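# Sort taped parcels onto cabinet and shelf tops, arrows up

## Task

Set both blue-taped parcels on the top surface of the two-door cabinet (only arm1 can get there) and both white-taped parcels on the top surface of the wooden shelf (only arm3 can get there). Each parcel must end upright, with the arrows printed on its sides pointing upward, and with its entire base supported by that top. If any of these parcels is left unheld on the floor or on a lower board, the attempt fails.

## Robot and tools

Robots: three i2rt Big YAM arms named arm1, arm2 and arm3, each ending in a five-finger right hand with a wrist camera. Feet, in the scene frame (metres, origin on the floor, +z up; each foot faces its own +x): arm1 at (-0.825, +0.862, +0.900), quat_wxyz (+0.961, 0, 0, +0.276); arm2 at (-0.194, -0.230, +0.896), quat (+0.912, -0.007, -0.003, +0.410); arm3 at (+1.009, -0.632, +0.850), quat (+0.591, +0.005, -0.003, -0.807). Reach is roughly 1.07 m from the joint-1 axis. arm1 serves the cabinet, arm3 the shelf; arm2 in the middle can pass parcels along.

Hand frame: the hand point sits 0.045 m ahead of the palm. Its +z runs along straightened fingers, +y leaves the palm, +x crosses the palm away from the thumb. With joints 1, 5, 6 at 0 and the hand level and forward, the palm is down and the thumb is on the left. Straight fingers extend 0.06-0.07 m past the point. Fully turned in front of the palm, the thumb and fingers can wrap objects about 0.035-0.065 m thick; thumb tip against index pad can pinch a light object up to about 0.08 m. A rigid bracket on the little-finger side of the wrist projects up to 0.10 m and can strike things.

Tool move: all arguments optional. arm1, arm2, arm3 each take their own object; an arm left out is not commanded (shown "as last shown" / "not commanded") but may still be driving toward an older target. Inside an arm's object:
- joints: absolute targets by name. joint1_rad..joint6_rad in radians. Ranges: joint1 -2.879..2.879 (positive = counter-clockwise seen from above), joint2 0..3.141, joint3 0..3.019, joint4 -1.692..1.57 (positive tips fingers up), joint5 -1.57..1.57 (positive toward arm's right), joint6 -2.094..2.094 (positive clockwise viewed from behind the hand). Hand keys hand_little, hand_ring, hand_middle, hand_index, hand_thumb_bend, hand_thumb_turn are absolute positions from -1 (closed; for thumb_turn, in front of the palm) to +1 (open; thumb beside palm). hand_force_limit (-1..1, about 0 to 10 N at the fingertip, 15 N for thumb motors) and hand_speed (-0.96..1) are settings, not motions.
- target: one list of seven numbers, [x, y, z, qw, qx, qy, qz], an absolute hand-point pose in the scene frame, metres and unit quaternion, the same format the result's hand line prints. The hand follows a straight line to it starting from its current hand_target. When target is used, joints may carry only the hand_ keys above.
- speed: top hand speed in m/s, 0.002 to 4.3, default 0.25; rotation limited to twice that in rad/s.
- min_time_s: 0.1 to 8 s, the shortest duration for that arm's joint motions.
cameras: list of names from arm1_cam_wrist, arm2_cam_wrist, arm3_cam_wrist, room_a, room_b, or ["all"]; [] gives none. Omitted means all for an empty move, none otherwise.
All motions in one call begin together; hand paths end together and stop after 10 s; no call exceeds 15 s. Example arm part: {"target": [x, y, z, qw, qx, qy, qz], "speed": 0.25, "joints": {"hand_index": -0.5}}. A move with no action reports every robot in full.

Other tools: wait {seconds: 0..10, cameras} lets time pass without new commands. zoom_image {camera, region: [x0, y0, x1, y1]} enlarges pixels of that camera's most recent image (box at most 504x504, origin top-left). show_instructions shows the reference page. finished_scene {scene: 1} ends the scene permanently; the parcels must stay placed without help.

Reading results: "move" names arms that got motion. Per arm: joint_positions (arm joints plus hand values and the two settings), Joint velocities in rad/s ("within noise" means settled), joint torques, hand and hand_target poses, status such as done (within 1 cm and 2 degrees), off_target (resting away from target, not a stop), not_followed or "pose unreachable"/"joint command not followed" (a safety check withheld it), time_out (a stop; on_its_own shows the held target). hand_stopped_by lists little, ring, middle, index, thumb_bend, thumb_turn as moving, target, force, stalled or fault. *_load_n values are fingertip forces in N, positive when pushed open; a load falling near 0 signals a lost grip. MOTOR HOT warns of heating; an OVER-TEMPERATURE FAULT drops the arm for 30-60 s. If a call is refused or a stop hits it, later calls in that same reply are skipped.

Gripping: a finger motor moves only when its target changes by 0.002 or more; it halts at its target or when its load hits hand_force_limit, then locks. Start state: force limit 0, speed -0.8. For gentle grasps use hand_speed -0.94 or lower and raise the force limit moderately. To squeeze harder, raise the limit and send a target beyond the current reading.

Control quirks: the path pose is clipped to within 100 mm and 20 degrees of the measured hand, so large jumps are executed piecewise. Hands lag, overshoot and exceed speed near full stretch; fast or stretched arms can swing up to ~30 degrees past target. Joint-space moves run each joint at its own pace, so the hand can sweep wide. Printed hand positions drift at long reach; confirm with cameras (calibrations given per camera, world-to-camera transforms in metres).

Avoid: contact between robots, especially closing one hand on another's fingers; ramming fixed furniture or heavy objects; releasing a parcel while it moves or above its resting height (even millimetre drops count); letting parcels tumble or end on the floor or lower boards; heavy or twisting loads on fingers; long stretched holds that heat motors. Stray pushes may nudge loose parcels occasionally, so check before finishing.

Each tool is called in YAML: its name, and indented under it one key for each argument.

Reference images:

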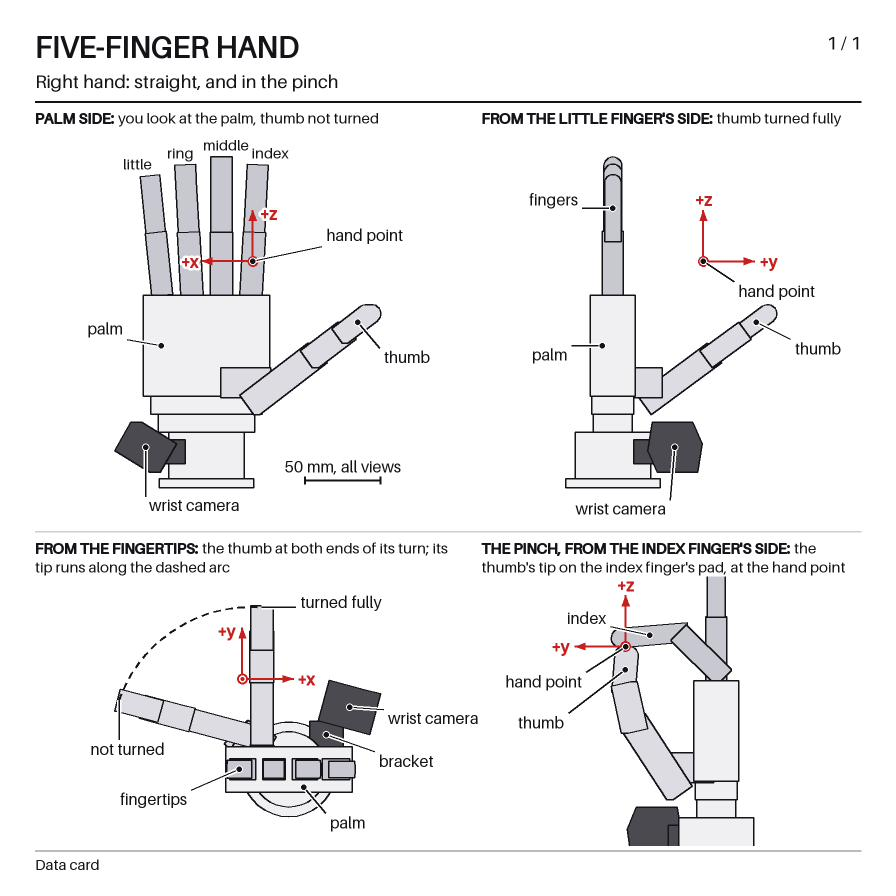

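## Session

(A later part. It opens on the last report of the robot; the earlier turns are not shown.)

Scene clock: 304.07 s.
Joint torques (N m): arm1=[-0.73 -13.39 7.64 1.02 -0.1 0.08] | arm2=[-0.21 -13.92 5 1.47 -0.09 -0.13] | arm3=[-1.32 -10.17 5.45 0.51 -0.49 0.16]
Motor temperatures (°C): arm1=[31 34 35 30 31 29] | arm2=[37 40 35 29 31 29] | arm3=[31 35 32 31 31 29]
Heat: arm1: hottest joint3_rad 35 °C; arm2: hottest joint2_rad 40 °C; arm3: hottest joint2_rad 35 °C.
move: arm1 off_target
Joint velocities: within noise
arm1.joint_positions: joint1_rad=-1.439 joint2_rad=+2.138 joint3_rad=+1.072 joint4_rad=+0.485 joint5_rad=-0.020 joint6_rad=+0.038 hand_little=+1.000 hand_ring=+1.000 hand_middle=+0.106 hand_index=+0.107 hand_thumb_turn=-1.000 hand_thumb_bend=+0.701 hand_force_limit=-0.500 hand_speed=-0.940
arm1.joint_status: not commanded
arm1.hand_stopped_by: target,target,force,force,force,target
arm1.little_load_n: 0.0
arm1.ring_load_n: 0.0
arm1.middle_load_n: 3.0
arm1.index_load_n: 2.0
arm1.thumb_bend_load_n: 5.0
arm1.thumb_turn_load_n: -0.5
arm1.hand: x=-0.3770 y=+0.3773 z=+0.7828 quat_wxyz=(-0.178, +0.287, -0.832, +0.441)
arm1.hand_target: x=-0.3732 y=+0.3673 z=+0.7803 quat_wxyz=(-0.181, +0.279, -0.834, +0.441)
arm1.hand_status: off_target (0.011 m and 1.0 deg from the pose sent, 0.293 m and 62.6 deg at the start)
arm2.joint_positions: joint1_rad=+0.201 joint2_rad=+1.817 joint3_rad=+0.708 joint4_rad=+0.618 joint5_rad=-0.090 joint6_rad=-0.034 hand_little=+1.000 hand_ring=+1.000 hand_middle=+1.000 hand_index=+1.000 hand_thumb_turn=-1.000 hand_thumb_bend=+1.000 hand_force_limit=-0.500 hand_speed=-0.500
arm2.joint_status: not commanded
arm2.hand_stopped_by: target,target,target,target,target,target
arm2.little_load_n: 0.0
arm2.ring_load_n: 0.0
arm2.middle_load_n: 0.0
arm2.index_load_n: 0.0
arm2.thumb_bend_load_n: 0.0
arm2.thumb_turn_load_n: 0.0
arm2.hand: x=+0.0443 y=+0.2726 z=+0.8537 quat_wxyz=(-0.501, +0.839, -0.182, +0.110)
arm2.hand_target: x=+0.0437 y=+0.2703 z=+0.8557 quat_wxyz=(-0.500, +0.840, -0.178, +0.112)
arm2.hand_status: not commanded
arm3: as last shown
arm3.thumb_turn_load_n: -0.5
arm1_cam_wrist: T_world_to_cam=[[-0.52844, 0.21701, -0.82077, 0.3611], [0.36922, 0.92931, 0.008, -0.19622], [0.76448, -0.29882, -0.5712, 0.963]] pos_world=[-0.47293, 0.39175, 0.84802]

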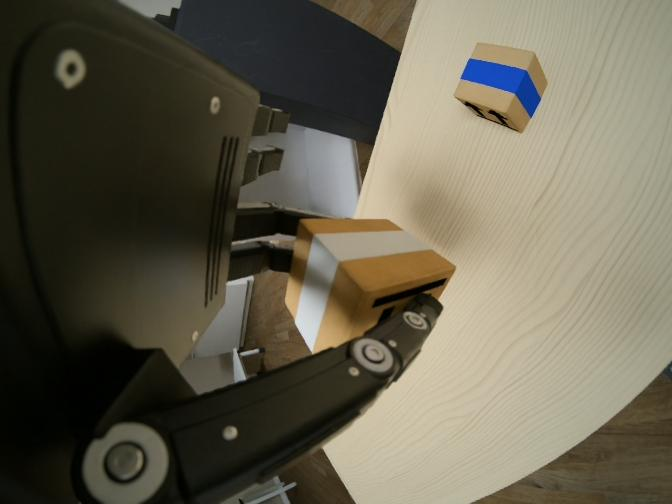

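move:
  arm1: {"target": [-0.369, 0.358, 0.69, -0.1809, 0.2786, -0.834, 0.4411], "speed": 0.1}

move:
  arm1: {"target": [-0.369, 0.358, 0.66, -0.1809, 0.2786, -0.834, 0.4411], "speed": 0.06}
  cameras: ["arm1_cam_wrist"]

zoom_image:
  camera: "arm1_cam_wrist"
  region: [200, 190, 460, 380]

Scene clock: 306.53 s.
Joint torques (N m): arm1=[-0.5 -14.8 6.28 1.85 -0.09 0.05] | arm2=[-0.26 -13.8 5.05 1.39 -0.08 -0.14] | arm3=[-0.91 -10.05 5.46 0.46 -0.51 0.2]
Motor temperatures (°C): arm1=[31 34 35 30 31 29] | arm2=[37 40 35 29 31 29] | arm3=[31 35 32 31 31 29]
Heat: arm1: hottest joint3_rad 35 °C; arm2: hottest joint2_rad 40 °C; arm3: hottest joint2_rad 35 °C.
move: arm1 off_target
Joint velocities: within noise
arm1.joint_positions: joint1_rad=-1.443 joint2_rad=+2.368 joint3_rad=+1.170 joint4_rad=+0.597 joint5_rad=-0.025 joint6_rad=+0.038 hand_little=+1.000 hand_ring=+1.000 hand_middle=+0.106 hand_index=+0.107 hand_thumb_turn=-1.000 hand_thumb_bend=+0.701 hand_force_limit=-0.500 hand_speed=-0.940
arm1.joint_status: not commanded
arm1.hand_stopped_by: target,target,force,force,force,target
arm1.little_load_n: 0.0
arm1.ring_load_n: 0.0
arm1.middle_load_n: 3.0
arm1.index_load_n: 2.0
arm1.thumb_bend_load_n: 5.0
arm1.thumb_turn_load_n: -0.5
arm1.hand: x=-0.3732 y=+0.3697 z=+0.6908 quat_wxyz=(-0.176, +0.287, -0.837, +0.432)
arm1.hand_target: x=-0.3693 y=+0.3584 z=+0.6903 quat_wxyz=(-0.181, +0.279, -0.834, +0.441)
arm1.hand_status: off_target (0.012 m and 1.6 deg from the pose sent, 0.095 m and 1.0 deg at the start)
arm2, arm3: as last shown
pictures: none

Scene clock: 307.53 s.
Joint torques (N m): arm1=[-0.67 -14.92 5.83 1.74 -0.09 0.04] | arm2=[-0.32 -13.74 5.11 1.36 -0.06 -0.18] | arm3=[-0.85 -10.23 5.48 0.57 -0.48 0.16]
Motor temperatures (°C): arm1=[31 34 35 30 31 29] | arm2=[37 40 35 29 31 29] | arm3=[31 35 32 31 31 29]
Heat: arm1: hottest joint3_rad 35 °C; arm2: hottest joint2_rad 40 °C; arm3: hottest joint2_rad 35 °C.
move: arm1 off_target
Joint velocities: within noise
arm1.joint_positions: joint1_rad=-1.443 joint2_rad=+2.441 joint3_rad=+1.205 joint4_rad=+0.639 joint5_rad=-0.025 joint6_rad=+0.038 hand_little=+1.000 hand_ring=+1.000 hand_middle=+0.106 hand_index=+0.107 hand_thumb_turn=-1.000 hand_thumb_bend=+0.701 hand_force_limit=-0.500 hand_speed=-0.940
arm1.joint_status: not commanded
arm1.hand_stopped_by: target,target,force,force,force,target
arm1.little_load_n: 0.0
arm1.ring_load_n: 0.0
arm1.middle_load_n: 3.5
arm1.index_load_n: 2.0
arm1.thumb_bend_load_n: 5.0
arm1.thumb_turn_load_n: -0.5
arm1.hand: x=-0.3721 y=+0.3684 z=+0.6624 quat_wxyz=(-0.176, +0.287, -0.836, +0.433)
arm1.hand_target: x=-0.3692 y=+0.3583 z=+0.6603 quat_wxyz=(-0.181, +0.279, -0.834, +0.441)
arm1.hand_status: off_target (0.011 m and 1.4 deg from the pose sent, 0.033 m and 1.5 deg at the start)
arm2, arm3: as last shown
arm3.thumb_turn_load_n: 0.0
arm1_cam_wrist: T_world_to_cam=[[-0.53524, 0.22948, -0.81293, 0.25448], [0.37019, 0.92877, 0.01844, -0.19513], [0.75926, -0.29107, -0.58207, 0.89017]] pos_world=[-0.46742, 0.38194, 0.72862]

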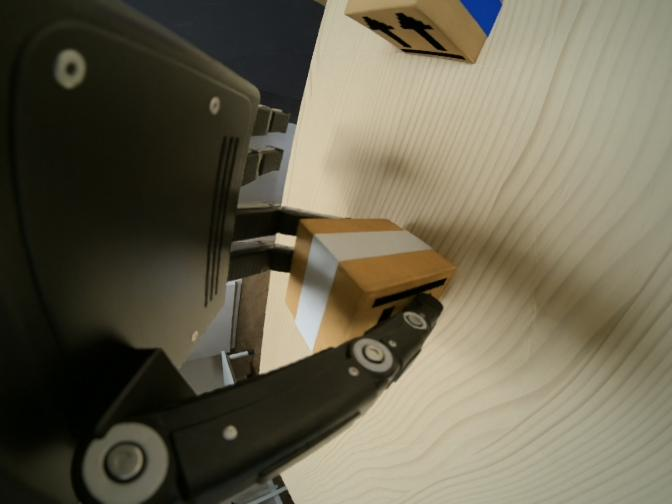

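Scaled by 1.938 from the camera's image (finer frame: 960x720).

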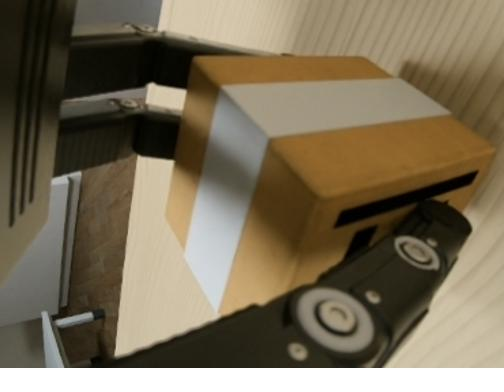

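move:
  arm1: {"target": [-0.369, 0.358, 0.651, -0.185, 0.272, -0.833, 0.4449], "speed": 0.05}

move:
  arm1: {"target": [-0.369, 0.358, 0.644, -0.185, 0.272, -0.833, 0.4449], "speed": 0.05}

move:
  arm1: {"target": [-0.369, 0.358, 0.637, -0.185, 0.272, -0.833, 0.4449], "speed": 0.05}
  cameras: ["arm1_cam_wrist"]

zoom_image:
  camera: "arm1_cam_wrist"
  region: [200, 190, 460, 380]

Scene clock: 309.63 s.
Joint torques (N m): arm1=[-0.73 -14.62 5.72 1.88 -0.07 0.05] | arm2=[-0.32 -13.92 4.9 1.47 -0.07 -0.13] | arm3=[-0.91 -10.05 5.61 0.58 -0.48 0.15]
Motor temperatures (°C): arm1=[31 34 35 30 31 29] | arm2=[37 40 35 29 31 29] | arm3=[31 35 32 31 31 29]
Heat: arm1: hottest joint3_rad 35 °C; arm2: hottest joint2_rad 40 °C; arm3: hottest joint2_rad 35 °C.
move: arm1 off_target
Joint velocities: within noise
arm1.joint_positions: joint1_rad=-1.444 joint2_rad=+2.463 joint3_rad=+1.211 joint4_rad=+0.670 joint5_rad=-0.025 joint6_rad=+0.048 hand_little=+1.000 hand_ring=+1.000 hand_middle=+0.106 hand_index=+0.107 hand_thumb_turn=-1.000 hand_thumb_bend=+0.701 hand_force_limit=-0.500 hand_speed=-0.940
arm1.joint_status: not commanded
arm1.hand_stopped_by: target,target,force,force,force,target
arm1.little_load_n: 0.0
arm1.ring_load_n: 0.0
arm1.middle_load_n: 3.0
arm1.index_load_n: 2.0
arm1.thumb_bend_load_n: 5.0
arm1.thumb_turn_load_n: -0.5
arm1.hand: x=-0.3710 y=+0.3671 z=+0.6564 quat_wxyz=(-0.180, +0.281, -0.834, +0.439)
arm1.hand_target: x=-0.3693 y=+0.3582 z=+0.6513 quat_wxyz=(-0.185, +0.272, -0.833, +0.445)
arm1.hand_status: off_target (0.011 m and 1.4 deg from the pose sent, 0.016 m and 2.4 deg at the start)
arm2, arm3: as last shown
arm3.little_load_n: 0.5
arm3.middle_load_n: -0.5
pictures: none

Scene clock: 310.60 s.
Joint torques (N m): arm1=[-0.62 -14.27 5.65 1.8 -0.05 0.05] | arm2=[0.03 -14.15 4.94 1.31 -0.07 -0.17] | arm3=[-0.91 -9.88 5.55 0.43 -0.52 0.17]
Motor temperatures (°C): arm1=[31 34 35 30 31 29] | arm2=[37 40 35 29 31 29] | arm3=[31 35 32 31 31 29]
Heat: arm1: hottest joint3_rad 35 °C; arm2: hottest joint2_rad 40 °C; arm3: hottest joint2_rad 35 °C.
move: arm1 off_target
Joint velocities: within noise
arm1.joint_positions: joint1_rad=-1.444 joint2_rad=+2.475 joint3_rad=+1.220 joint4_rad=+0.680 joint5_rad=-0.025 joint6_rad=+0.050 hand_little=+1.000 hand_ring=+1.000 hand_middle=+0.106 hand_index=+0.107 hand_thumb_turn=-1.000 hand_thumb_bend=+0.701 hand_force_limit=-0.500 hand_speed=-0.940
arm1.joint_status: not commanded
arm1.hand_stopped_by: target,target,force,force,force,target
arm1.little_load_n: 0.0
arm1.ring_load_n: 0.0
arm1.middle_load_n: 3.0
arm1.index_load_n: 2.0
arm1.thumb_bend_load_n: 4.5
arm1.thumb_turn_load_n: -1.0
arm1.hand: x=-0.3696 y=+0.3647 z=+0.6536 quat_wxyz=(-0.182, +0.280, -0.833, +0.442)
arm1.hand_target: x=-0.3694 y=+0.3583 z=+0.6443 quat_wxyz=(-0.185, +0.272, -0.833, +0.445)
arm1.hand_status: off_target (0.012 m and 1.0 deg from the pose sent, 0.015 m and 1.4 deg at the start)
arm2, arm3: as last shown
arm3.little_load_n: 0.0
arm3.middle_load_n: 0.0
pictures: none

Scene clock: 311.57 s.
Joint torques (N m): arm1=[-0.44 -13.57 5.61 1.77 -0.03 0.03] | arm2=[-0.09 -13.8 5.05 1.46 -0.06 -0.13] | arm3=[-1.2 -10.17 5.65 0.44 -0.48 0.18]
Motor temperatures (°C): arm1=[31 34 35 30 31 29] | arm2=[37 40 35 29 31 29] | arm3=[31 35 32 31 31 29]
Heat: arm1: hottest joint3_rad 35 °C; arm2: hottest joint2_rad 40 °C; arm3: hottest joint2_rad 35 °C.
move: arm1 off_target
Joint velocities: within noise
arm1.joint_positions: joint1_rad=-1.444 joint2_rad=+2.483 joint3_rad=+1.229 joint4_rad=+0.691 joint5_rad=-0.025 joint6_rad=+0.052 hand_little=+1.000 hand_ring=+1.000 hand_middle=+0.106 hand_index=+0.107 hand_thumb_turn=-1.000 hand_thumb_bend=+0.701 hand_force_limit=-0.500 hand_speed=-0.940
arm1.joint_status: not commanded
arm1.hand_stopped_by: target,target,force,force,force,target
arm1.little_load_n: 0.0
arm1.ring_load_n: 0.0
arm1.middle_load_n: 3.0
arm1.index_load_n: 1.5
arm1.thumb_bend_load_n: 4.5
arm1.thumb_turn_load_n: -0.5
arm1.hand: x=-0.3667 y=+0.3616 z=+0.6534 quat_wxyz=(-0.184, +0.278, -0.830, +0.447)
arm1.hand_target: x=-0.3695 y=+0.3586 z=+0.6375 quat_wxyz=(-0.185, +0.272, -0.833, +0.445)
arm1.hand_status: off_target (0.017 m and 0.8 deg from the pose sent, 0.018 m and 1.0 deg at the start)
arm2, arm3: as last shown
arm2.ring_load_n: -0.5
arm2.middle_load_n: -0.5
arm3.thumb_turn_load_n: -0.5
arm1_cam_wrist: T_world_to_cam=[[-0.50772, 0.2174, -0.83364, 0.27967], [0.37733, 0.926, 0.01168, -0.18255], [0.7745, -0.30863, -0.55218, 0.87132]] pos_world=[-0.46396, 0.37716, 0.7164]

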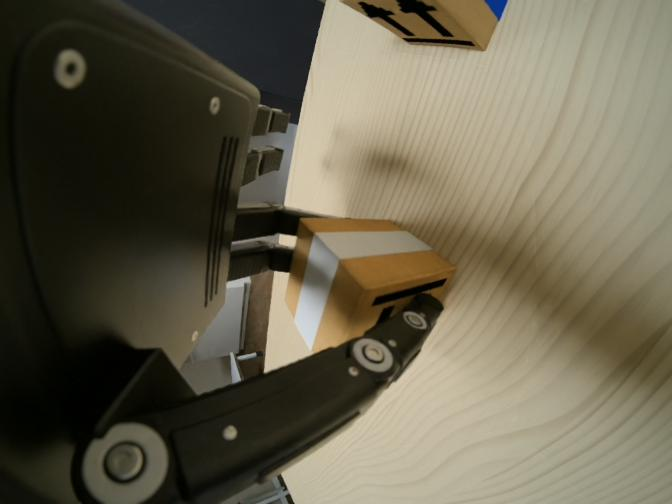

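Scaled by 1.938 from the camera's image (finer frame: 960x720).

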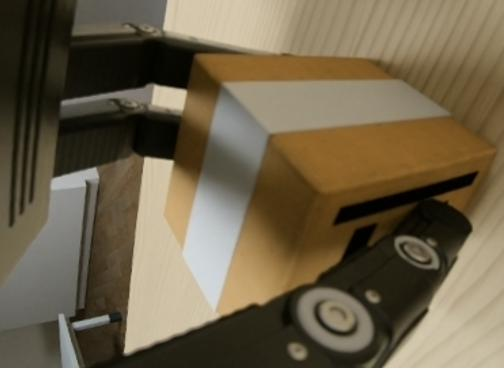

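move:
  arm1: {"target": [-0.369, 0.36, 0.645, -0.185, 0.272, -0.833, 0.4449], "speed": 0.05}

move:
  arm1: {"joints": {"hand_index": 0.55, "hand_middle": 0.55, "hand_thumb_bend": 0.95, "hand_speed": -0.88}}

move:
  arm1: {"joints": {"hand_index": 0.7, "hand_middle": 0.7, "hand_thumb_bend": 1.0, "hand_speed": -0.5}}
  cameras: ["arm1_cam_wrist"]

zoom_image:
  camera: "arm1_cam_wrist"
  region: [200, 190, 460, 380]

Scene clock: 313.57 s.
Joint torques (N m): arm1=[-0.32 -15.09 4.57 1.48 0.04 0.03] | arm2=[-0.67 -13.98 5.07 1.42 -0.07 -0.17] | arm3=[-0.91 -9.99 5.39 0.5 -0.49 0.16]
Motor temperatures (°C): arm1=[31 34 35 30 31 29] | arm2=[37 40 35 29 31 29] | arm3=[31 35 32 31 31 29]
Heat: arm1: hottest joint3_rad 35 °C; arm2: hottest joint2_rad 40 °C; arm3: hottest joint2_rad 35 °C.
move: arm1 done
Joint velocities: within noise
arm1.joint_positions: joint1_rad=-1.444 joint2_rad=+2.483 joint3_rad=+1.229 joint4_rad=+0.691 joint5_rad=-0.025 joint6_rad=+0.052 hand_little=+1.000 hand_ring=+1.000 hand_middle=+0.106 hand_index=+0.107 hand_thumb_turn=-1.000 hand_thumb_bend=+0.701 hand_force_limit=-0.500 hand_speed=-0.940
arm1.joint_status: not commanded
arm1.hand_stopped_by: target,target,force,force,force,target
arm1.little_load_n: 0.0
arm1.ring_load_n: 0.0
arm1.middle_load_n: 3.0
arm1.index_load_n: 2.0
arm1.thumb_bend_load_n: 4.5
arm1.thumb_turn_load_n: -1.0
arm1.hand: x=-0.3667 y=+0.3616 z=+0.6534 quat_wxyz=(-0.185, +0.278, -0.830, +0.447)
arm1.hand_target: x=-0.3691 y=+0.3601 z=+0.6451 quat_wxyz=(-0.185, +0.272, -0.833, +0.445)
arm1.hand_status: done (0.009 m and 0.8 deg from the pose sent, 0.009 m and 0.8 deg at the start)
arm2, arm3: as last shown
arm2.ring_load_n: 0.0
arm2.middle_load_n: 0.0
pictures: none

Scene clock: 315.50 s.
Joint torques (N m): arm1=[-0.38 -15.15 4.57 1.55 0.03 0.05] | arm2=[-0.32 -14.15 5.03 1.51 -0.05 -0.18] | arm3=[-1.2 -10.29 5.64 0.4 -0.53 0.16]
Motor temperatures (°C): arm1=[31 34 35 30 31 28] | arm2=[37 40 35 29 31 29] | arm3=[31 35 32 31 31 29]
Heat: arm1: hottest joint3_rad 35 °C; arm2: hottest joint2_rad 40 °C; arm3: hottest joint2_rad 35 °C.
move: arm1 done
Joint velocities: within noise
arm1.joint_positions: joint1_rad=-1.444 joint2_rad=+2.483 joint3_rad=+1.229 joint4_rad=+0.691 joint5_rad=-0.025 joint6_rad=+0.052 hand_little=+1.000 hand_ring=+1.000 hand_middle=+0.550 hand_index=+0.550 hand_thumb_turn=-1.000 hand_thumb_bend=+0.950 hand_force_limit=-0.500 hand_speed=-0.880
arm1.joint_status: all done
arm1.hand_stopped_by: target,target,target,target,target,target
arm1.little_load_n: 0.0
arm1.ring_load_n: 0.0
arm1.middle_load_n: 0.0
arm1.index_load_n: 0.0
arm1.thumb_bend_load_n: 0.0
arm1.thumb_turn_load_n: 0.0
arm1.hand: x=-0.3667 y=+0.3616 z=+0.6534 quat_wxyz=(-0.185, +0.278, -0.830, +0.447)
arm1.hand_target: x=-0.3691 y=+0.3601 z=+0.6451 quat_wxyz=(-0.185, +0.272, -0.833, +0.445)
arm1.hand_status: not commanded
arm2: as last shown
arm2.index_load_n: -0.5
arm3.joint_positions: joint1_rad=+0.824 joint2_rad=+1.799 joint3_rad=+0.606 joint4_rad=+0.068 joint5_rad=-0.669 joint6_rad=-0.752 hand_little=+1.000 hand_ring=+1.000 hand_middle=+1.000 hand_index=+1.000 hand_thumb_turn=+1.000 hand_thumb_bend=+1.000 hand_force_limit=+0.000 hand_speed=-0.800
arm3.joint_status: not commanded
arm3.hand_stopped_by: target,target,target,target,target,target
arm3.little_load_n: 0.0
arm3.ring_load_n: 0.0
arm3.middle_load_n: 0.0
arm3.index_load_n: 0.0
arm3.thumb_bend_load_n: 0.0
arm3.thumb_turn_load_n: 0.0
arm3.hand: x=+1.2796 y=-0.8912 z=+0.7394 quat_wxyz=(-0.298, +0.603, -0.697, +0.248)
arm3.hand_target: x=+1.2838 y=-0.8999 z=+0.7402 quat_wxyz=(-0.300, +0.599, -0.699, +0.250)
arm3.hand_status: not commanded
pictures: none

Scene clock: 316.10 s.
Joint torques (N m): arm1=[-0.5 -15.03 4.53 1.51 0.04 0.04] | arm2=[-0.32 -13.57 4.96 1.42 -0.05 -0.14] | arm3=[-1.14 -10.05 5.5 0.47 -0.48 0.18]
Motor temperatures (°C): arm1=[31 34 35 30 31 28] | arm2=[37 40 35 29 31 29] | arm3=[31 35 32 31 31 29]
Heat: arm1: hottest joint3_rad 35 °C; arm2: hottest joint2_rad 40 °C; arm3: hottest joint2_rad 35 °C.
move: arm1 done
Joint velocities: within noise
arm1.joint_positions: joint1_rad=-1.444 joint2_rad=+2.483 joint3_rad=+1.229 joint4_rad=+0.691 joint5_rad=-0.025 joint6_rad=+0.052 hand_little=+1.000 hand_ring=+1.000 hand_middle=+0.700 hand_index=+0.700 hand_thumb_turn=-1.000 hand_thumb_bend=+1.000 hand_force_limit=-0.500 hand_speed=-0.500
arm1.joint_status: all done
arm1.hand_stopped_by: target,target,target,target,target,target
arm1.little_load_n: 0.0
arm1.ring_load_n: 0.0
arm1.middle_load_n: 0.0
arm1.index_load_n: 0.0
arm1.thumb_bend_load_n: 0.0
arm1.thumb_turn_load_n: 0.0
arm1.hand: x=-0.3667 y=+0.3616 z=+0.6534 quat_wxyz=(-0.185, +0.278, -0.830, +0.447)
arm1.hand_target: x=-0.3691 y=+0.3601 z=+0.6451 quat_wxyz=(-0.185, +0.272, -0.833, +0.445)
arm1.hand_status: not commanded
arm2.joint_positions: joint1_rad=+0.201 joint2_rad=+1.817 joint3_rad=+0.708 joint4_rad=+0.618 joint5_rad=-0.090 joint6_rad=-0.034 hand_little=+1.000 hand_ring=+1.000 hand_middle=+1.000 hand_index=+1.000 hand_thumb_turn=-1.000 hand_thumb_bend=+1.000 hand_force_limit=-0.500 hand_speed=-0.500
arm2.joint_status: not commanded
arm2.hand_stopped_by: target,target,target,target,target,target
arm2.little_load_n: 0.0
arm2.ring_load_n: 0.0
arm2.middle_load_n: 0.0
arm2.index_load_n: 0.0
arm2.thumb_bend_load_n: 0.0
arm2.thumb_turn_load_n: 0.0
arm2.hand: x=+0.0443 y=+0.2726 z=+0.8537 quat_wxyz=(-0.501, +0.839, -0.182, +0.110)
arm2.hand_target: x=+0.0437 y=+0.2703 z=+0.8557 quat_wxyz=(-0.500, +0.840, -0.178, +0.112)
arm2.hand_status: not commanded
arm3: as last shown
arm1_cam_wrist: T_world_to_cam=[[-0.50749, 0.21766, -0.83371, 0.27971], [0.37746, 0.92595, 0.01197, -0.18277], [0.77458, -0.30862, -0.55207, 0.8713]] pos_world=[-0.46396, 0.37726, 0.7164]

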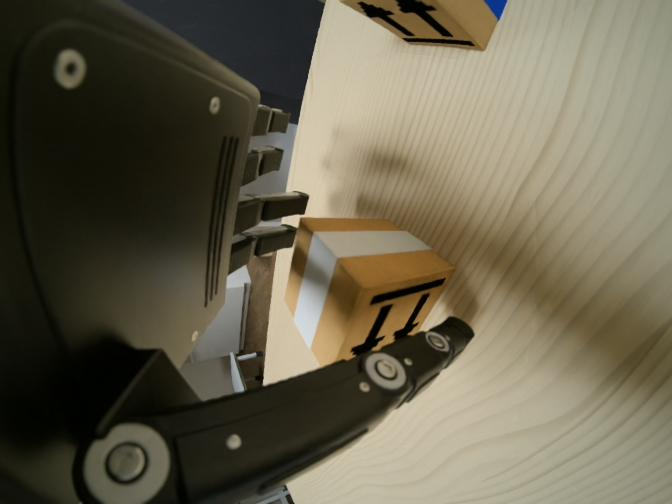

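Scaled by 1.938 from the camera's image (finer frame: 960x720).

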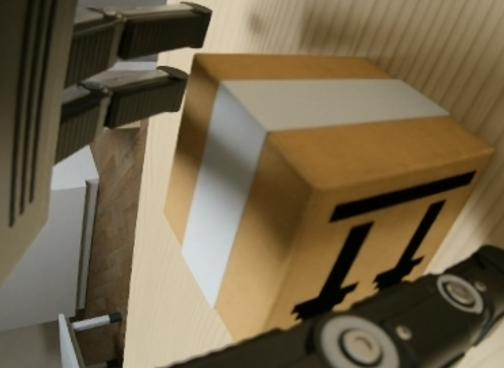

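move:
  arm1: {"target": [-0.375, 0.36, 0.76, -0.185, 0.272, -0.833, 0.4449], "speed": 0.12}

move:
  arm1: {"target": [-0.53, 0.33, 0.80, -0.18, 0.31, -0.810, 0.464], "speed": 0.15, "joints": {"hand_index": 0.55, "hand_middle": 0.55, "hand_thumb_bend": 0.75}}
  cameras: ["arm1_cam_wrist", "room_b"]

Scene clock: 319.47 s.
Joint torques (N m): arm1=[-0.56 -15.68 4.46 0.95 -0.07 0] | arm2=[-0.44 -13.74 5.03 1.29 -0.08 -0.15] | arm3=[-1.38 -10.34 5.7 0.5 -0.49 0.16]
Motor temperatures (°C): arm1=[31 34 35 30 31 28] | arm2=[37 40 34 29 31 29] | arm3=[31 35 32 31 31 29]
Heat: arm1: hottest joint3_rad 35 °C; arm2: hottest joint2_rad 40 °C; arm3: hottest joint2_rad 35 °C.
move: arm1 done
Joint velocities: within noise
arm1.joint_positions: joint1_rad=-1.450 joint2_rad=+2.215 joint3_rad=+1.127 joint4_rad=+0.539 joint5_rad=-0.029 joint6_rad=+0.052 hand_little=+1.000 hand_ring=+1.000 hand_middle=+0.700 hand_index=+0.700 hand_thumb_turn=-1.000 hand_thumb_bend=+1.000 hand_force_limit=-0.500 hand_speed=-0.500
arm1.joint_status: not commanded
arm1.hand_stopped_by: target,target,target,target,target,target
arm1.little_load_n: -0.5
arm1.ring_load_n: 0.0
arm1.middle_load_n: 0.0
arm1.index_load_n: 0.0
arm1.thumb_bend_load_n: 0.0
arm1.thumb_turn_load_n: 0.0
arm1.hand: x=-0.3682 y=+0.3585 z=+0.7646 quat_wxyz=(-0.187, +0.276, -0.828, +0.452)
arm1.hand_target: x=-0.3749 y=+0.3600 z=+0.7601 quat_wxyz=(-0.185, +0.272, -0.833, +0.445)
arm1.hand_status: done (0.008 m and 1.1 deg from the pose sent, 0.107 m and 0.8 deg at the start)
arm2, arm3: as last shown
arm3.little_load_n: -0.5
arm3.ring_load_n: -0.5
pictures: none

Scene clock: 321.27 s.
Joint torques (N m): arm1=[0.5 -14.1 4.21 1.5 -0.2 -0.19] | arm2=[0.09 -13.63 5.03 1.4 -0.06 -0.17] | arm3=[-0.56 -10.75 5.6 0.46 -0.52 0.13]
Motor temperatures (°C): arm1=[31 34 35 30 31 28] | arm2=[37 40 34 29 31 29] | arm3=[31 35 32 31 31 29]
Heat: arm1: hottest joint3_rad 35 °C; arm2: hottest joint2_rad 40 °C; arm3: hottest joint2_rad 35 °C.
move: arm1 done
Joint velocities: within noise
arm1.joint_positions: joint1_rad=-1.756 joint2_rad=+2.061 joint3_rad=+0.934 joint4_rad=+0.562 joint5_rad=-0.302 joint6_rad=-0.169 hand_little=+1.000 hand_ring=+1.000 hand_middle=+0.550 hand_index=+0.550 hand_thumb_turn=-1.000 hand_thumb_bend=+0.750 hand_force_limit=-0.500 hand_speed=-0.500
arm1.joint_status: all done
arm1.hand_stopped_by: target,target,target,target,target,target
arm1.little_load_n: 0.0
arm1.ring_load_n: 0.0
arm1.middle_load_n: 0.0
arm1.index_load_n: 0.0
arm1.thumb_bend_load_n: 0.0
arm1.thumb_turn_load_n: 0.0
arm1.hand: x=-0.5331 y=+0.3274 z=+0.7974 quat_wxyz=(-0.180, +0.302, -0.815, +0.461)
arm1.hand_target: x=-0.5300 y=+0.3300 z=+0.8000 quat_wxyz=(-0.180, +0.310, -0.810, +0.464)
arm1.hand_status: done (0.005 m and 1.1 deg from the pose sent, 0.168 m and 4.7 deg at the start)
arm2, arm3: as last shown
arm2.thumb_bend_load_n: 0.5
arm3.little_load_n: 0.0
arm3.ring_load_n: 0.0
arm1_cam_wrist: T_world_to_cam=[[-0.52749, 0.15755, -0.83483, 0.3326], [0.34134, 0.93915, -0.03844, -0.07337], [0.77797, -0.30524, -0.54917, 1.0675]] pos_world=[-0.63, 0.34235, 0.86108]

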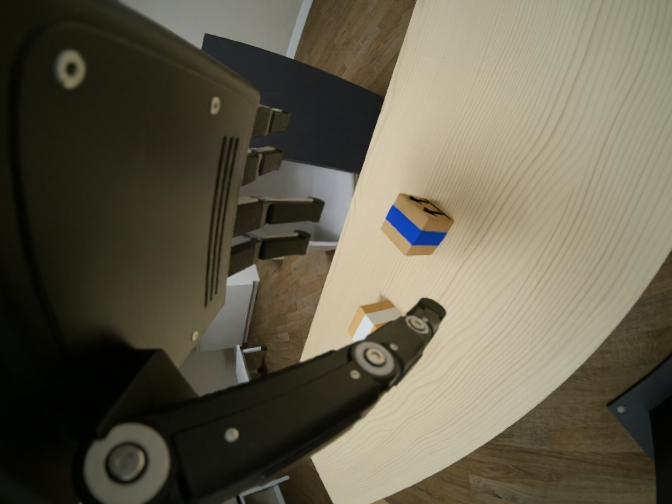

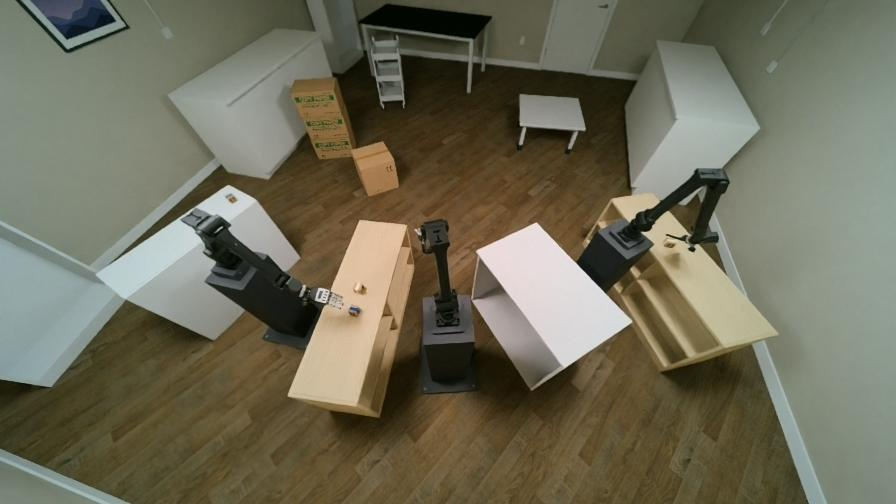

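zoom_image:
  camera: "arm1_cam_wrist"
  region: [370, 180, 470, 270]

Scaled by 5.040 from the camera's image (finer frame: 960x720).

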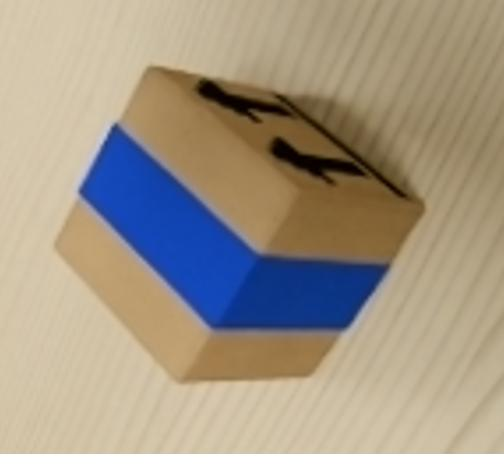

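zoom_image:
  camera: "arm1_cam_wrist"
  region: [330, 280, 430, 360]

Scaled by 5.040 from the camera's image (finer frame: 960x720).

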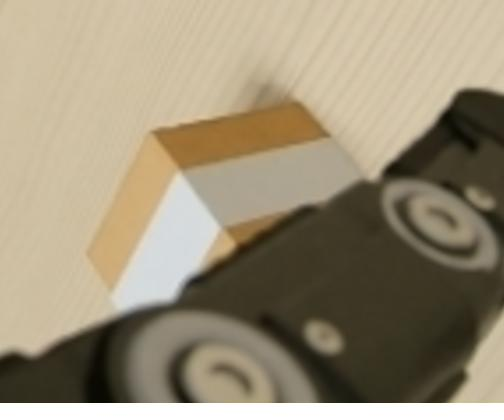

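move:
  arm1: {"target": [-0.462, 0.252, 0.72, -0.142, 0.2459, -0.8304, 0.4795], "speed": 0.12}
  cameras: ["arm1_cam_wrist"]

zoom_image:
  camera: "arm1_cam_wrist"
  region: [260, 200, 460, 350]

Scene clock: 329.07 s.
Joint torques (N m): arm1=[0.38 -14.74 7.02 1.35 0.11 0.06] | arm2=[0.03 -13.8 5 1.43 -0.07 -0.14] | arm3=[-1.38 -10.52 5.68 0.35 -0.49 0.2]
Motor temperatures (°C): arm1=[31 34 35 30 31 28] | arm2=[37 40 34 29 31 29] | arm3=[31 35 32 31 31 29]
Heat: arm1: hottest joint3_rad 35 °C; arm2: hottest joint2_rad 40 °C; arm3: hottest joint2_rad 35 °C.
move: arm1 off_target
Joint velocities: within noise
arm1.joint_positions: joint1_rad=-1.659 joint2_rad=+2.335 joint3_rad=+1.227 joint4_rad=+0.582 joint5_rad=-0.090 joint6_rad=-0.063 hand_little=+1.000 hand_ring=+1.000 hand_middle=+0.550 hand_index=+0.550 hand_thumb_turn=-1.000 hand_thumb_bend=+0.750 hand_force_limit=-0.500 hand_speed=-0.500
arm1.joint_status: not commanded
arm1.hand_stopped_by: target,target,target,target,target,target
arm1.little_load_n: 0.0
arm1.ring_load_n: 0.0
arm1.middle_load_n: 0.0
arm1.index_load_n: 0.0
arm1.thumb_bend_load_n: 0.0
arm1.thumb_turn_load_n: 0.0
arm1.hand: x=-0.4676 y=+0.2558 z=+0.7286 quat_wxyz=(-0.139, +0.250, -0.829, +0.481)
arm1.hand_target: x=-0.4623 y=+0.2524 z=+0.7202 quat_wxyz=(-0.142, +0.246, -0.830, +0.479)
arm1.hand_status: off_target (0.011 m and 0.6 deg from the pose sent, 0.129 m and 8.2 deg at the start)
arm2, arm3: as last shown
arm2.middle_load_n: -0.5
arm2.thumb_bend_load_n: 0.0
arm1_cam_wrist: T_world_to_cam=[[-0.51169, 0.20855, -0.83348, 0.31437], [0.46695, 0.88182, -0.06603, 0.06234], [0.7212, -0.42298, -0.5486, 0.96006]] pos_world=[-0.56065, 0.28554, 0.79282]

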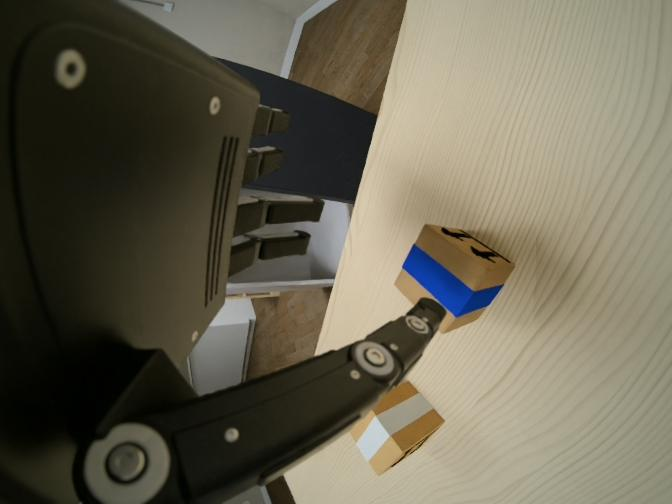

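Scaled by 2.520 from the camera's image (finer frame: 960x720).

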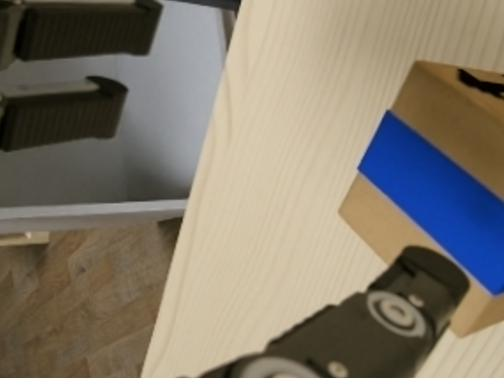

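zoom_image:
  camera: "arm1_cam_wrist"
  region: [380, 210, 530, 340]

Scaled by 3.360 from the camera's image (finer frame: 960x720).

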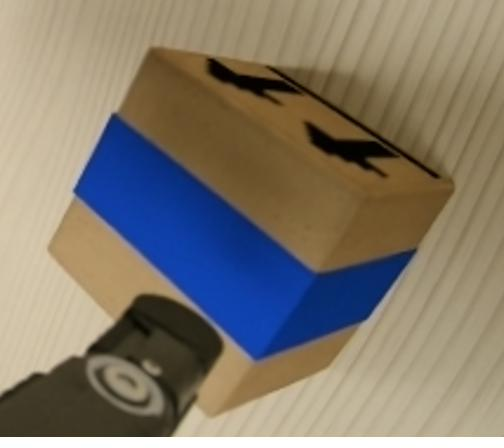

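move:
  arm1: {"target": [-0.466, 0.256, 0.665, -0.142, 0.2459, -0.8304, 0.4795], "speed": 0.1}
  cameras: ["arm1_cam_wrist"]

move:
  arm1: {"target": [-0.466, 0.256, 0.640, -0.142, 0.2459, -0.8304, 0.4795], "speed": 0.08}
  cameras: ["arm1_cam_wrist"]

Scene clock: 333.50 s.
Joint torques (N m): arm1=[0.21 -15.44 6.01 1.78 -0.01 0.03] | arm2=[0.03 -13.51 5.03 1.33 -0.07 -0.13] | arm3=[-1.2 -10.11 5.45 0.51 -0.49 0.15]
Motor temperatures (°C): arm1=[31 34 35 30 31 28] | arm2=[37 40 34 29 31 29] | arm3=[31 35 32 31 31 29]
Heat: arm1: hottest joint3_rad 35 °C; arm2: hottest joint2_rad 40 °C; arm3: hottest joint2_rad 35 °C.
move: arm1 done
Joint velocities: within noise
arm1.joint_positions: joint1_rad=-1.659 joint2_rad=+2.466 joint3_rad=+1.270 joint4_rad=+0.655 joint5_rad=-0.090 joint6_rad=-0.063 hand_little=+1.000 hand_ring=+1.000 hand_middle=+0.550 hand_index=+0.550 hand_thumb_turn=-1.000 hand_thumb_bend=+0.750 hand_force_limit=-0.500 hand_speed=-0.500
arm1.joint_status: not commanded
arm1.hand_stopped_by: target,target,target,target,target,target
arm1.little_load_n: 0.0
arm1.ring_load_n: 0.0
arm1.middle_load_n: 0.0
arm1.index_load_n: 0.0
arm1.thumb_bend_load_n: 0.0
arm1.thumb_turn_load_n: 0.0
arm1.hand: x=-0.4707 y=+0.2620 z=+0.6690 quat_wxyz=(-0.138, +0.250, -0.833, +0.474)
arm1.hand_target: x=-0.4662 y=+0.2562 z=+0.6652 quat_wxyz=(-0.142, +0.246, -0.830, +0.479)
arm1.hand_status: done (0.009 m and 1.0 deg from the pose sent, 0.064 m and 0.6 deg at the start)
arm2, arm3: as last shown
arm2.middle_load_n: 0.0
arm2.thumb_turn_load_n: 0.5
arm1_cam_wrist: T_world_to_cam=[[-0.51728, 0.22034, -0.82697, 0.25174], [0.46665, 0.88262, -0.05672, 0.04778], [0.7174, -0.41524, -0.55938, 0.93555]] pos_world=[-0.56324, 0.29083, 0.73422]

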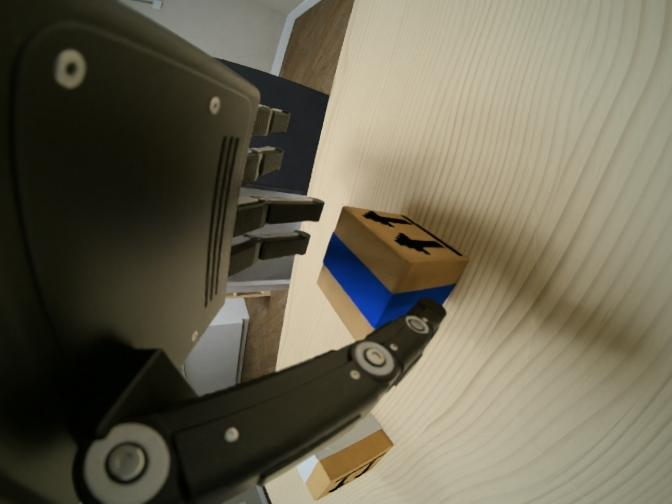

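Scene clock: 334.50 s.
Joint torques (N m): arm1=[0.15 -15.27 5.89 1.83 -0.01 0.02] | arm2=[-0.44 -14.04 5.08 1.33 -0.09 -0.15] | arm3=[-0.97 -10.81 5.53 0.54 -0.5 0.17]
Motor temperatures (°C): arm1=[31 34 35 30 31 28] | arm2=[37 40 34 29 31 29] | arm3=[31 35 32 31 31 29]
Heat: arm1: hottest joint3_rad 35 °C; arm2: hottest joint2_rad 40 °C; arm3: hottest joint2_rad 35 °C.
move: arm1 done
Joint velocities: within noise
arm1.joint_positions: joint1_rad=-1.659 joint2_rad=+2.522 joint3_rad=+1.302 joint4_rad=+0.683 joint5_rad=-0.090 joint6_rad=-0.063 hand_little=+1.000 hand_ring=+1.000 hand_middle=+0.550 hand_index=+0.550 hand_thumb_turn=-1.000 hand_thumb_bend=+0.750 hand_force_limit=-0.500 hand_speed=-0.500
arm1.joint_status: not commanded
arm1.hand_stopped_by: target,target,target,target,target,target
arm1.little_load_n: 0.0
arm1.ring_load_n: 0.0
arm1.middle_load_n: 0.0
arm1.index_load_n: 0.0
arm1.thumb_bend_load_n: 0.0
arm1.thumb_turn_load_n: 0.0
arm1.hand: x=-0.4696 y=+0.2600 z=+0.6476 quat_wxyz=(-0.139, +0.250, -0.832, +0.476)
arm1.hand_target: x=-0.4662 y=+0.2562 z=+0.6403 quat_wxyz=(-0.142, +0.246, -0.830, +0.479)
arm1.hand_status: done (0.009 m and 0.8 deg from the pose sent, 0.030 m and 1.0 deg at the start)
arm2, arm3: as last shown
arm2.little_load_n: -0.5
arm2.thumb_turn_load_n: 0.0
arm1_cam_wrist: T_world_to_cam=[[-0.51552, 0.21698, -0.82895, 0.23803], [0.46679, 0.88238, -0.05934, 0.04973], [0.71857, -0.41753, -0.55617, 0.92105]] pos_world=[-0.56234, 0.28904, 0.71252]

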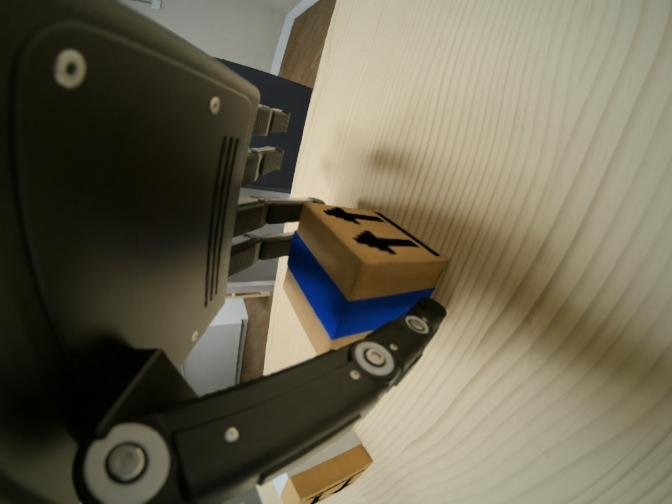

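move:
  arm1: {"joints": {"hand_index": 0.0, "hand_middle": 0.0, "hand_thumb_bend": 0.0, "hand_force_limit": -0.6, "hand_speed": -0.93}}

move:
  arm1: {"joints": {"hand_index": -0.05, "hand_middle": -0.05, "hand_thumb_bend": -0.05, "hand_force_limit": -0.5, "hand_speed": -0.94}}

move:
  arm1: {"target": [-0.47, 0.26, 0.80, -0.142, 0.2459, -0.8304, 0.4795], "speed": 0.1}
  cameras: ["arm1_cam_wrist"]

Scene clock: 338.83 s.
Joint torques (N m): arm1=[0.09 -15.15 5.9 1.77 0 0.04] | arm2=[-0.26 -13.39 4.97 1.36 -0.08 -0.14] | arm3=[-0.79 -10.05 5.65 0.54 -0.49 0.17]
Motor temperatures (°C): arm1=[31 35 35 30 31 28] | arm2=[37 40 34 29 31 29] | arm3=[31 35 32 31 31 29]
Heat: arm1: hottest joint2_rad 35 °C; arm2: hottest joint2_rad 40 °C; arm3: hottest joint2_rad 35 °C.
move: arm1 off_target
Joint velocities: within noise
arm1.joint_positions: joint1_rad=-1.659 joint2_rad=+2.522 joint3_rad=+1.302 joint4_rad=+0.683 joint5_rad=-0.090 joint6_rad=-0.063 hand_little=+1.000 hand_ring=+1.000 hand_middle=+0.197 hand_index=+0.197 hand_thumb_turn=-1.000 hand_thumb_bend=+0.570 hand_force_limit=-0.600 hand_speed=-0.930
arm1.joint_status: hand_middle off_target (ended at +0.197, target +0.000); hand_index off_target (ended at +0.197, target +0.000); hand_thumb_bend off_target (ended at +0.570, target +0.000); the others done
arm1.hand_stopped_by: target,target,force,force,force,target
arm1.little_load_n: 0.5
arm1.ring_load_n: 0.0
arm1.middle_load_n: 2.5
arm1.index_load_n: 2.0
arm1.thumb_bend_load_n: 3.5
arm1.thumb_turn_load_n: 0.0
arm1.hand: x=-0.4696 y=+0.2599 z=+0.6477 quat_wxyz=(-0.139, +0.250, -0.832, +0.476)
arm1.hand_target: x=-0.4662 y=+0.2562 z=+0.6404 quat_wxyz=(-0.142, +0.246, -0.830, +0.480)
arm1.hand_status: not commanded
arm2, arm3: as last shown
arm2.little_load_n: 0.0
arm2.index_load_n: -0.5
pictures: none

Scene clock: 339.27 s.
Joint torques (N m): arm1=[0.09 -15.33 5.85 1.8 0.01 0.03] | arm2=[-0.38 -13.92 4.93 1.42 -0.06 -0.14] | arm3=[-0.26 -10.29 5.65 0.4 -0.49 0.2]
Motor temperatures (°C): arm1=[31 35 35 30 31 28] | arm2=[37 40 34 29 31 29] | arm3=[31 35 32 31 31 29]
Heat: arm1: hottest joint2_rad 35 °C; arm2: hottest joint2_rad 40 °C; arm3: hottest joint2_rad 35 °C.
move: arm1 off_target
Joint velocities: within noise
arm1.joint_positions: joint1_rad=-1.659 joint2_rad=+2.522 joint3_rad=+1.302 joint4_rad=+0.683 joint5_rad=-0.090 joint6_rad=-0.063 hand_little=+1.000 hand_ring=+1.000 hand_middle=+0.197 hand_index=+0.192 hand_thumb_turn=-1.000 hand_thumb_bend=+0.569 hand_force_limit=-0.500 hand_speed=-0.940
arm1.joint_status: hand_middle off_target (ended at +0.197, target -0.050); hand_index off_target (ended at +0.192, target -0.050); hand_thumb_bend off_target (ended at +0.569, target -0.050); the others done
arm1.hand_stopped_by: target,target,force,force,force,target
arm1.little_load_n: 0.0
arm1.ring_load_n: 0.0
arm1.middle_load_n: 2.0
arm1.index_load_n: 2.5
arm1.thumb_bend_load_n: 4.5
arm1.thumb_turn_load_n: 0.0
arm1.hand: x=-0.4696 y=+0.2599 z=+0.6477 quat_wxyz=(-0.139, +0.250, -0.832, +0.476)
arm1.hand_target: x=-0.4662 y=+0.2562 z=+0.6404 quat_wxyz=(-0.142, +0.246, -0.830, +0.480)
arm1.hand_status: not commanded
arm2: as last shown
arm2.ring_load_n: -0.5
arm2.index_load_n: 0.0
arm3.joint_positions: joint1_rad=+0.824 joint2_rad=+1.799 joint3_rad=+0.606 joint4_rad=+0.068 joint5_rad=-0.669 joint6_rad=-0.752 hand_little=+1.000 hand_ring=+1.000 hand_middle=+1.000 hand_index=+1.000 hand_thumb_turn=+1.000 hand_thumb_bend=+1.000 hand_force_limit=+0.000 hand_speed=-0.800
arm3.joint_status: not commanded
arm3.hand_stopped_by: target,target,target,target,target,target
arm3.little_load_n: 0.0
arm3.ring_load_n: -0.5
arm3.middle_load_n: 0.0
arm3.index_load_n: 0.0
arm3.thumb_bend_load_n: 0.0
arm3.thumb_turn_load_n: -0.5
arm3.hand: x=+1.2796 y=-0.8912 z=+0.7394 quat_wxyz=(-0.298, +0.603, -0.697, +0.248)
arm3.hand_target: x=+1.2838 y=-0.8999 z=+0.7402 quat_wxyz=(-0.300, +0.599, -0.699, +0.250)
arm3.hand_status: not commanded
pictures: none

Scene clock: 341.50 s.
Joint torques (N m): arm1=[-0.15 -16.09 5.42 1.02 -0.1 0.02] | arm2=[0.38 -13.92 5.01 1.37 -0.06 -0.14] | arm3=[-0.97 -10.11 5.57 0.44 -0.46 0.15]
Motor temperatures (°C): arm1=[31 35 35 30 31 28] | arm2=[37 40 34 29 31 29] | arm3=[31 35 32 31 31 29]
Heat: arm1: hottest joint2_rad 35 °C; arm2: hottest joint2_rad 40 °C; arm3: hottest joint2_rad 35 °C.
move: arm1 done
Joint velocities: within noise
arm1.joint_positions: joint1_rad=-1.659 joint2_rad=+2.168 joint3_rad=+1.178 joint4_rad=+0.472 joint5_rad=-0.090 joint6_rad=-0.063 hand_little=+1.000 hand_ring=+1.000 hand_middle=+0.197 hand_index=+0.192 hand_thumb_turn=-1.000 hand_thumb_bend=+0.569 hand_force_limit=-0.500 hand_speed=-0.940
arm1.joint_status: not commanded
arm1.hand_stopped_by: target,target,force,force,force,target
arm1.little_load_n: 0.0
arm1.ring_load_n: 0.0
arm1.middle_load_n: 2.5
arm1.index_load_n: 2.0
arm1.thumb_bend_load_n: 4.5
arm1.thumb_turn_load_n: 0.0
arm1.hand: x=-0.4683 y=+0.2572 z=+0.8013 quat_wxyz=(-0.140, +0.249, -0.827, +0.484)
arm1.hand_target: x=-0.4700 y=+0.2598 z=+0.8002 quat_wxyz=(-0.142, +0.246, -0.830, +0.480)
arm1.hand_status: done (0.004 m and 0.8 deg from the pose sent, 0.152 m and 0.8 deg at the start)
arm2.joint_positions: joint1_rad=+0.201 joint2_rad=+1.817 joint3_rad=+0.708 joint4_rad=+0.618 joint5_rad=-0.090 joint6_rad=-0.034 hand_little=+1.000 hand_ring=+1.000 hand_middle=+1.000 hand_index=+1.000 hand_thumb_turn=-1.000 hand_thumb_bend=+1.000 hand_force_limit=-0.500 hand_speed=-0.500
arm2.joint_status: not commanded
arm2.hand_stopped_by: target,target,target,target,target,target
arm2.little_load_n: 0.0
arm2.ring_load_n: 0.0
arm2.middle_load_n: 0.0
arm2.index_load_n: 0.0
arm2.thumb_bend_load_n: 0.0
arm2.thumb_turn_load_n: 0.0
arm2.hand: x=+0.0443 y=+0.2726 z=+0.8537 quat_wxyz=(-0.501, +0.839, -0.182, +0.110)
arm2.hand_target: x=+0.0437 y=+0.2703 z=+0.8557 quat_wxyz=(-0.500, +0.840, -0.178, +0.112)
arm2.hand_status: not commanded
arm3: as last shown
arm3.ring_load_n: 0.0
arm3.thumb_turn_load_n: 0.0
arm1_cam_wrist: T_world_to_cam=[[-0.50819, 0.20252, -0.83709, 0.38045], [0.46738, 0.88124, -0.07054, 0.07024], [0.72339, -0.42709, -0.54249, 0.99816]] pos_world=[-0.56155, 0.28735, 0.86493]

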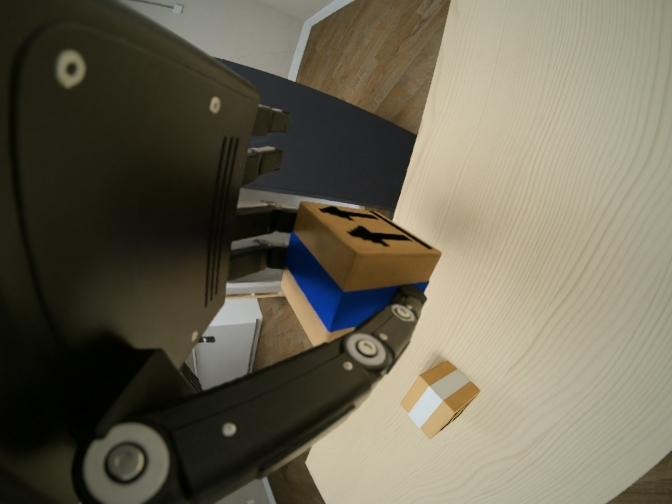

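move:
  arm1: {"joints": {"joint2_rad": 1.75}, "min_time_s": 2}

move:
  arm1: {"joints": {"joint1_rad": 1.14}, "min_time_s": 5}
  cameras: ["arm1_cam_wrist", "room_b"]

Scene clock: 345.13 s.
Joint torques (N m): arm1=[-0.09 -13.98 8.43 1.32 -0.08 0.03] | arm2=[-0.15 -13.98 4.98 1.36 -0.06 -0.14] | arm3=[-1.2 -10.17 5.52 0.43 -0.52 0.21]
Motor temperatures (°C): arm1=[31 35 35 30 31 28] | arm2=[37 40 34 29 31 29] | arm3=[31 35 32 31 31 29]
Heat: arm1: hottest joint2_rad 35 °C; arm2: hottest joint2_rad 40 °C; arm3: hottest joint2_rad 35 °C.
move: arm1 done
Joint velocities: within noise
arm1.joint_positions: joint1_rad=-1.659 joint2_rad=+1.751 joint3_rad=+1.173 joint4_rad=+0.469 joint5_rad=-0.090 joint6_rad=-0.063 hand_little=+1.000 hand_ring=+1.000 hand_middle=+0.197 hand_index=+0.192 hand_thumb_turn=-1.000 hand_thumb_bend=+0.569 hand_force_limit=-0.500 hand_speed=-0.940
arm1.joint_status: all done
arm1.hand_stopped_by: target,target,force,force,force,target
arm1.little_load_n: -0.5
arm1.ring_load_n: 0.0
arm1.middle_load_n: 2.0
arm1.index_load_n: 2.5
arm1.thumb_bend_load_n: 4.5
arm1.thumb_turn_load_n: 0.0
arm1.hand: x=-0.4535 y=+0.2279 z=+1.0914 quat_wxyz=(-0.168, +0.225, -0.710, +0.646)
arm1.hand_target: x=-0.4541 y=+0.2281 z=+1.0914 quat_wxyz=(-0.171, +0.222, -0.711, +0.645)
arm1.hand_status: not commanded
arm2, arm3: as last shown
arm2.ring_load_n: -0.5
pictures: none

Scene clock: 350.87 s.
Joint torques (N m): arm1=[-0.09 -13.8 8.44 1.39 0.07 0.03] | arm2=[-0.38 -13.86 4.94 1.4 -0.08 -0.16] | arm3=[-1.2 -10.4 5.68 0.42 -0.51 0.13]
Motor temperatures (°C): arm1=[31 35 36 30 31 28] | arm2=[37 40 34 29 31 29] | arm3=[31 35 32 31 31 29]
Heat: arm1: hottest joint3_rad 36 °C; arm2: hottest joint2_rad 40 °C; arm3: hottest joint2_rad 35 °C.
move: arm1 done
Joint velocities: within noise
arm1.joint_positions: joint1_rad=+1.142 joint2_rad=+1.751 joint3_rad=+1.173 joint4_rad=+0.469 joint5_rad=-0.094 joint6_rad=-0.062 hand_little=+1.000 hand_ring=+1.000 hand_middle=+0.197 hand_index=+0.192 hand_thumb_turn=-1.000 hand_thumb_bend=+0.569 hand_force_limit=-0.500 hand_speed=-0.940
arm1.joint_status: all done
arm1.hand_stopped_by: target,target,force,force,force,target
arm1.little_load_n: 0.0
arm1.ring_load_n: 0.0
arm1.middle_load_n: 2.5
arm1.index_load_n: 2.0
arm1.thumb_bend_load_n: 4.5
arm1.thumb_turn_load_n: 0.0
arm1.hand: x=-0.9643 y=+1.5828 z=+1.0906 quat_wxyz=(-0.665, +0.738, +0.103, -0.057)
arm1.hand_target: x=-0.9628 y=+1.5826 z=+1.0905 quat_wxyz=(-0.664, +0.739, +0.099, -0.059)
arm1.hand_status: not commanded
arm2, arm3: as last shown
arm2.ring_load_n: 0.0
arm1_cam_wrist: T_world_to_cam=[[0.36424, 0.00234, -0.9313, 1.36286], [-0.74202, -0.60357, -0.29173, 0.57942], [-0.56279, 0.7973, -0.21811, -1.45198]] pos_world=[-0.88363, 1.50419, 1.12159]

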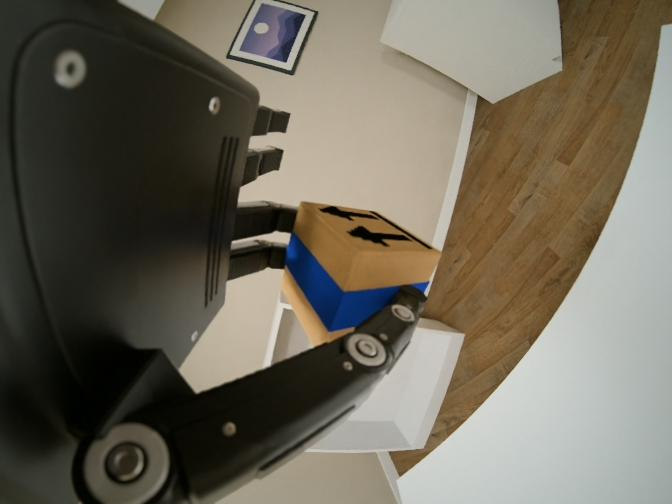

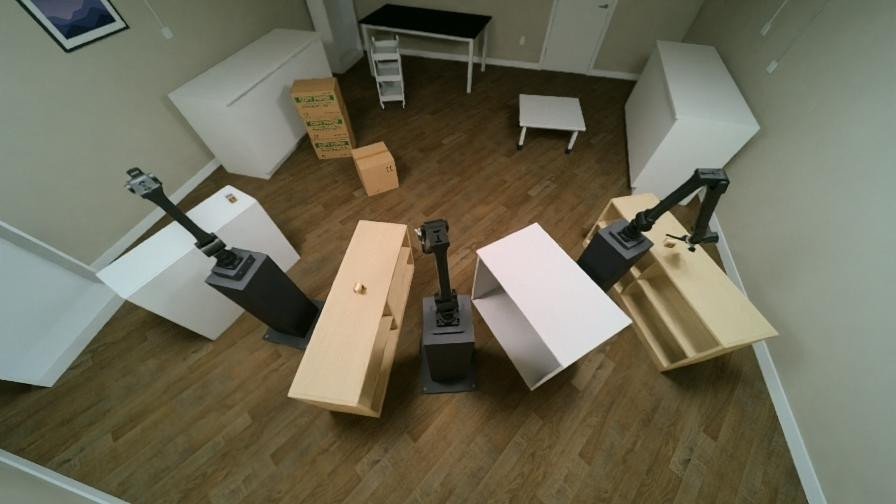

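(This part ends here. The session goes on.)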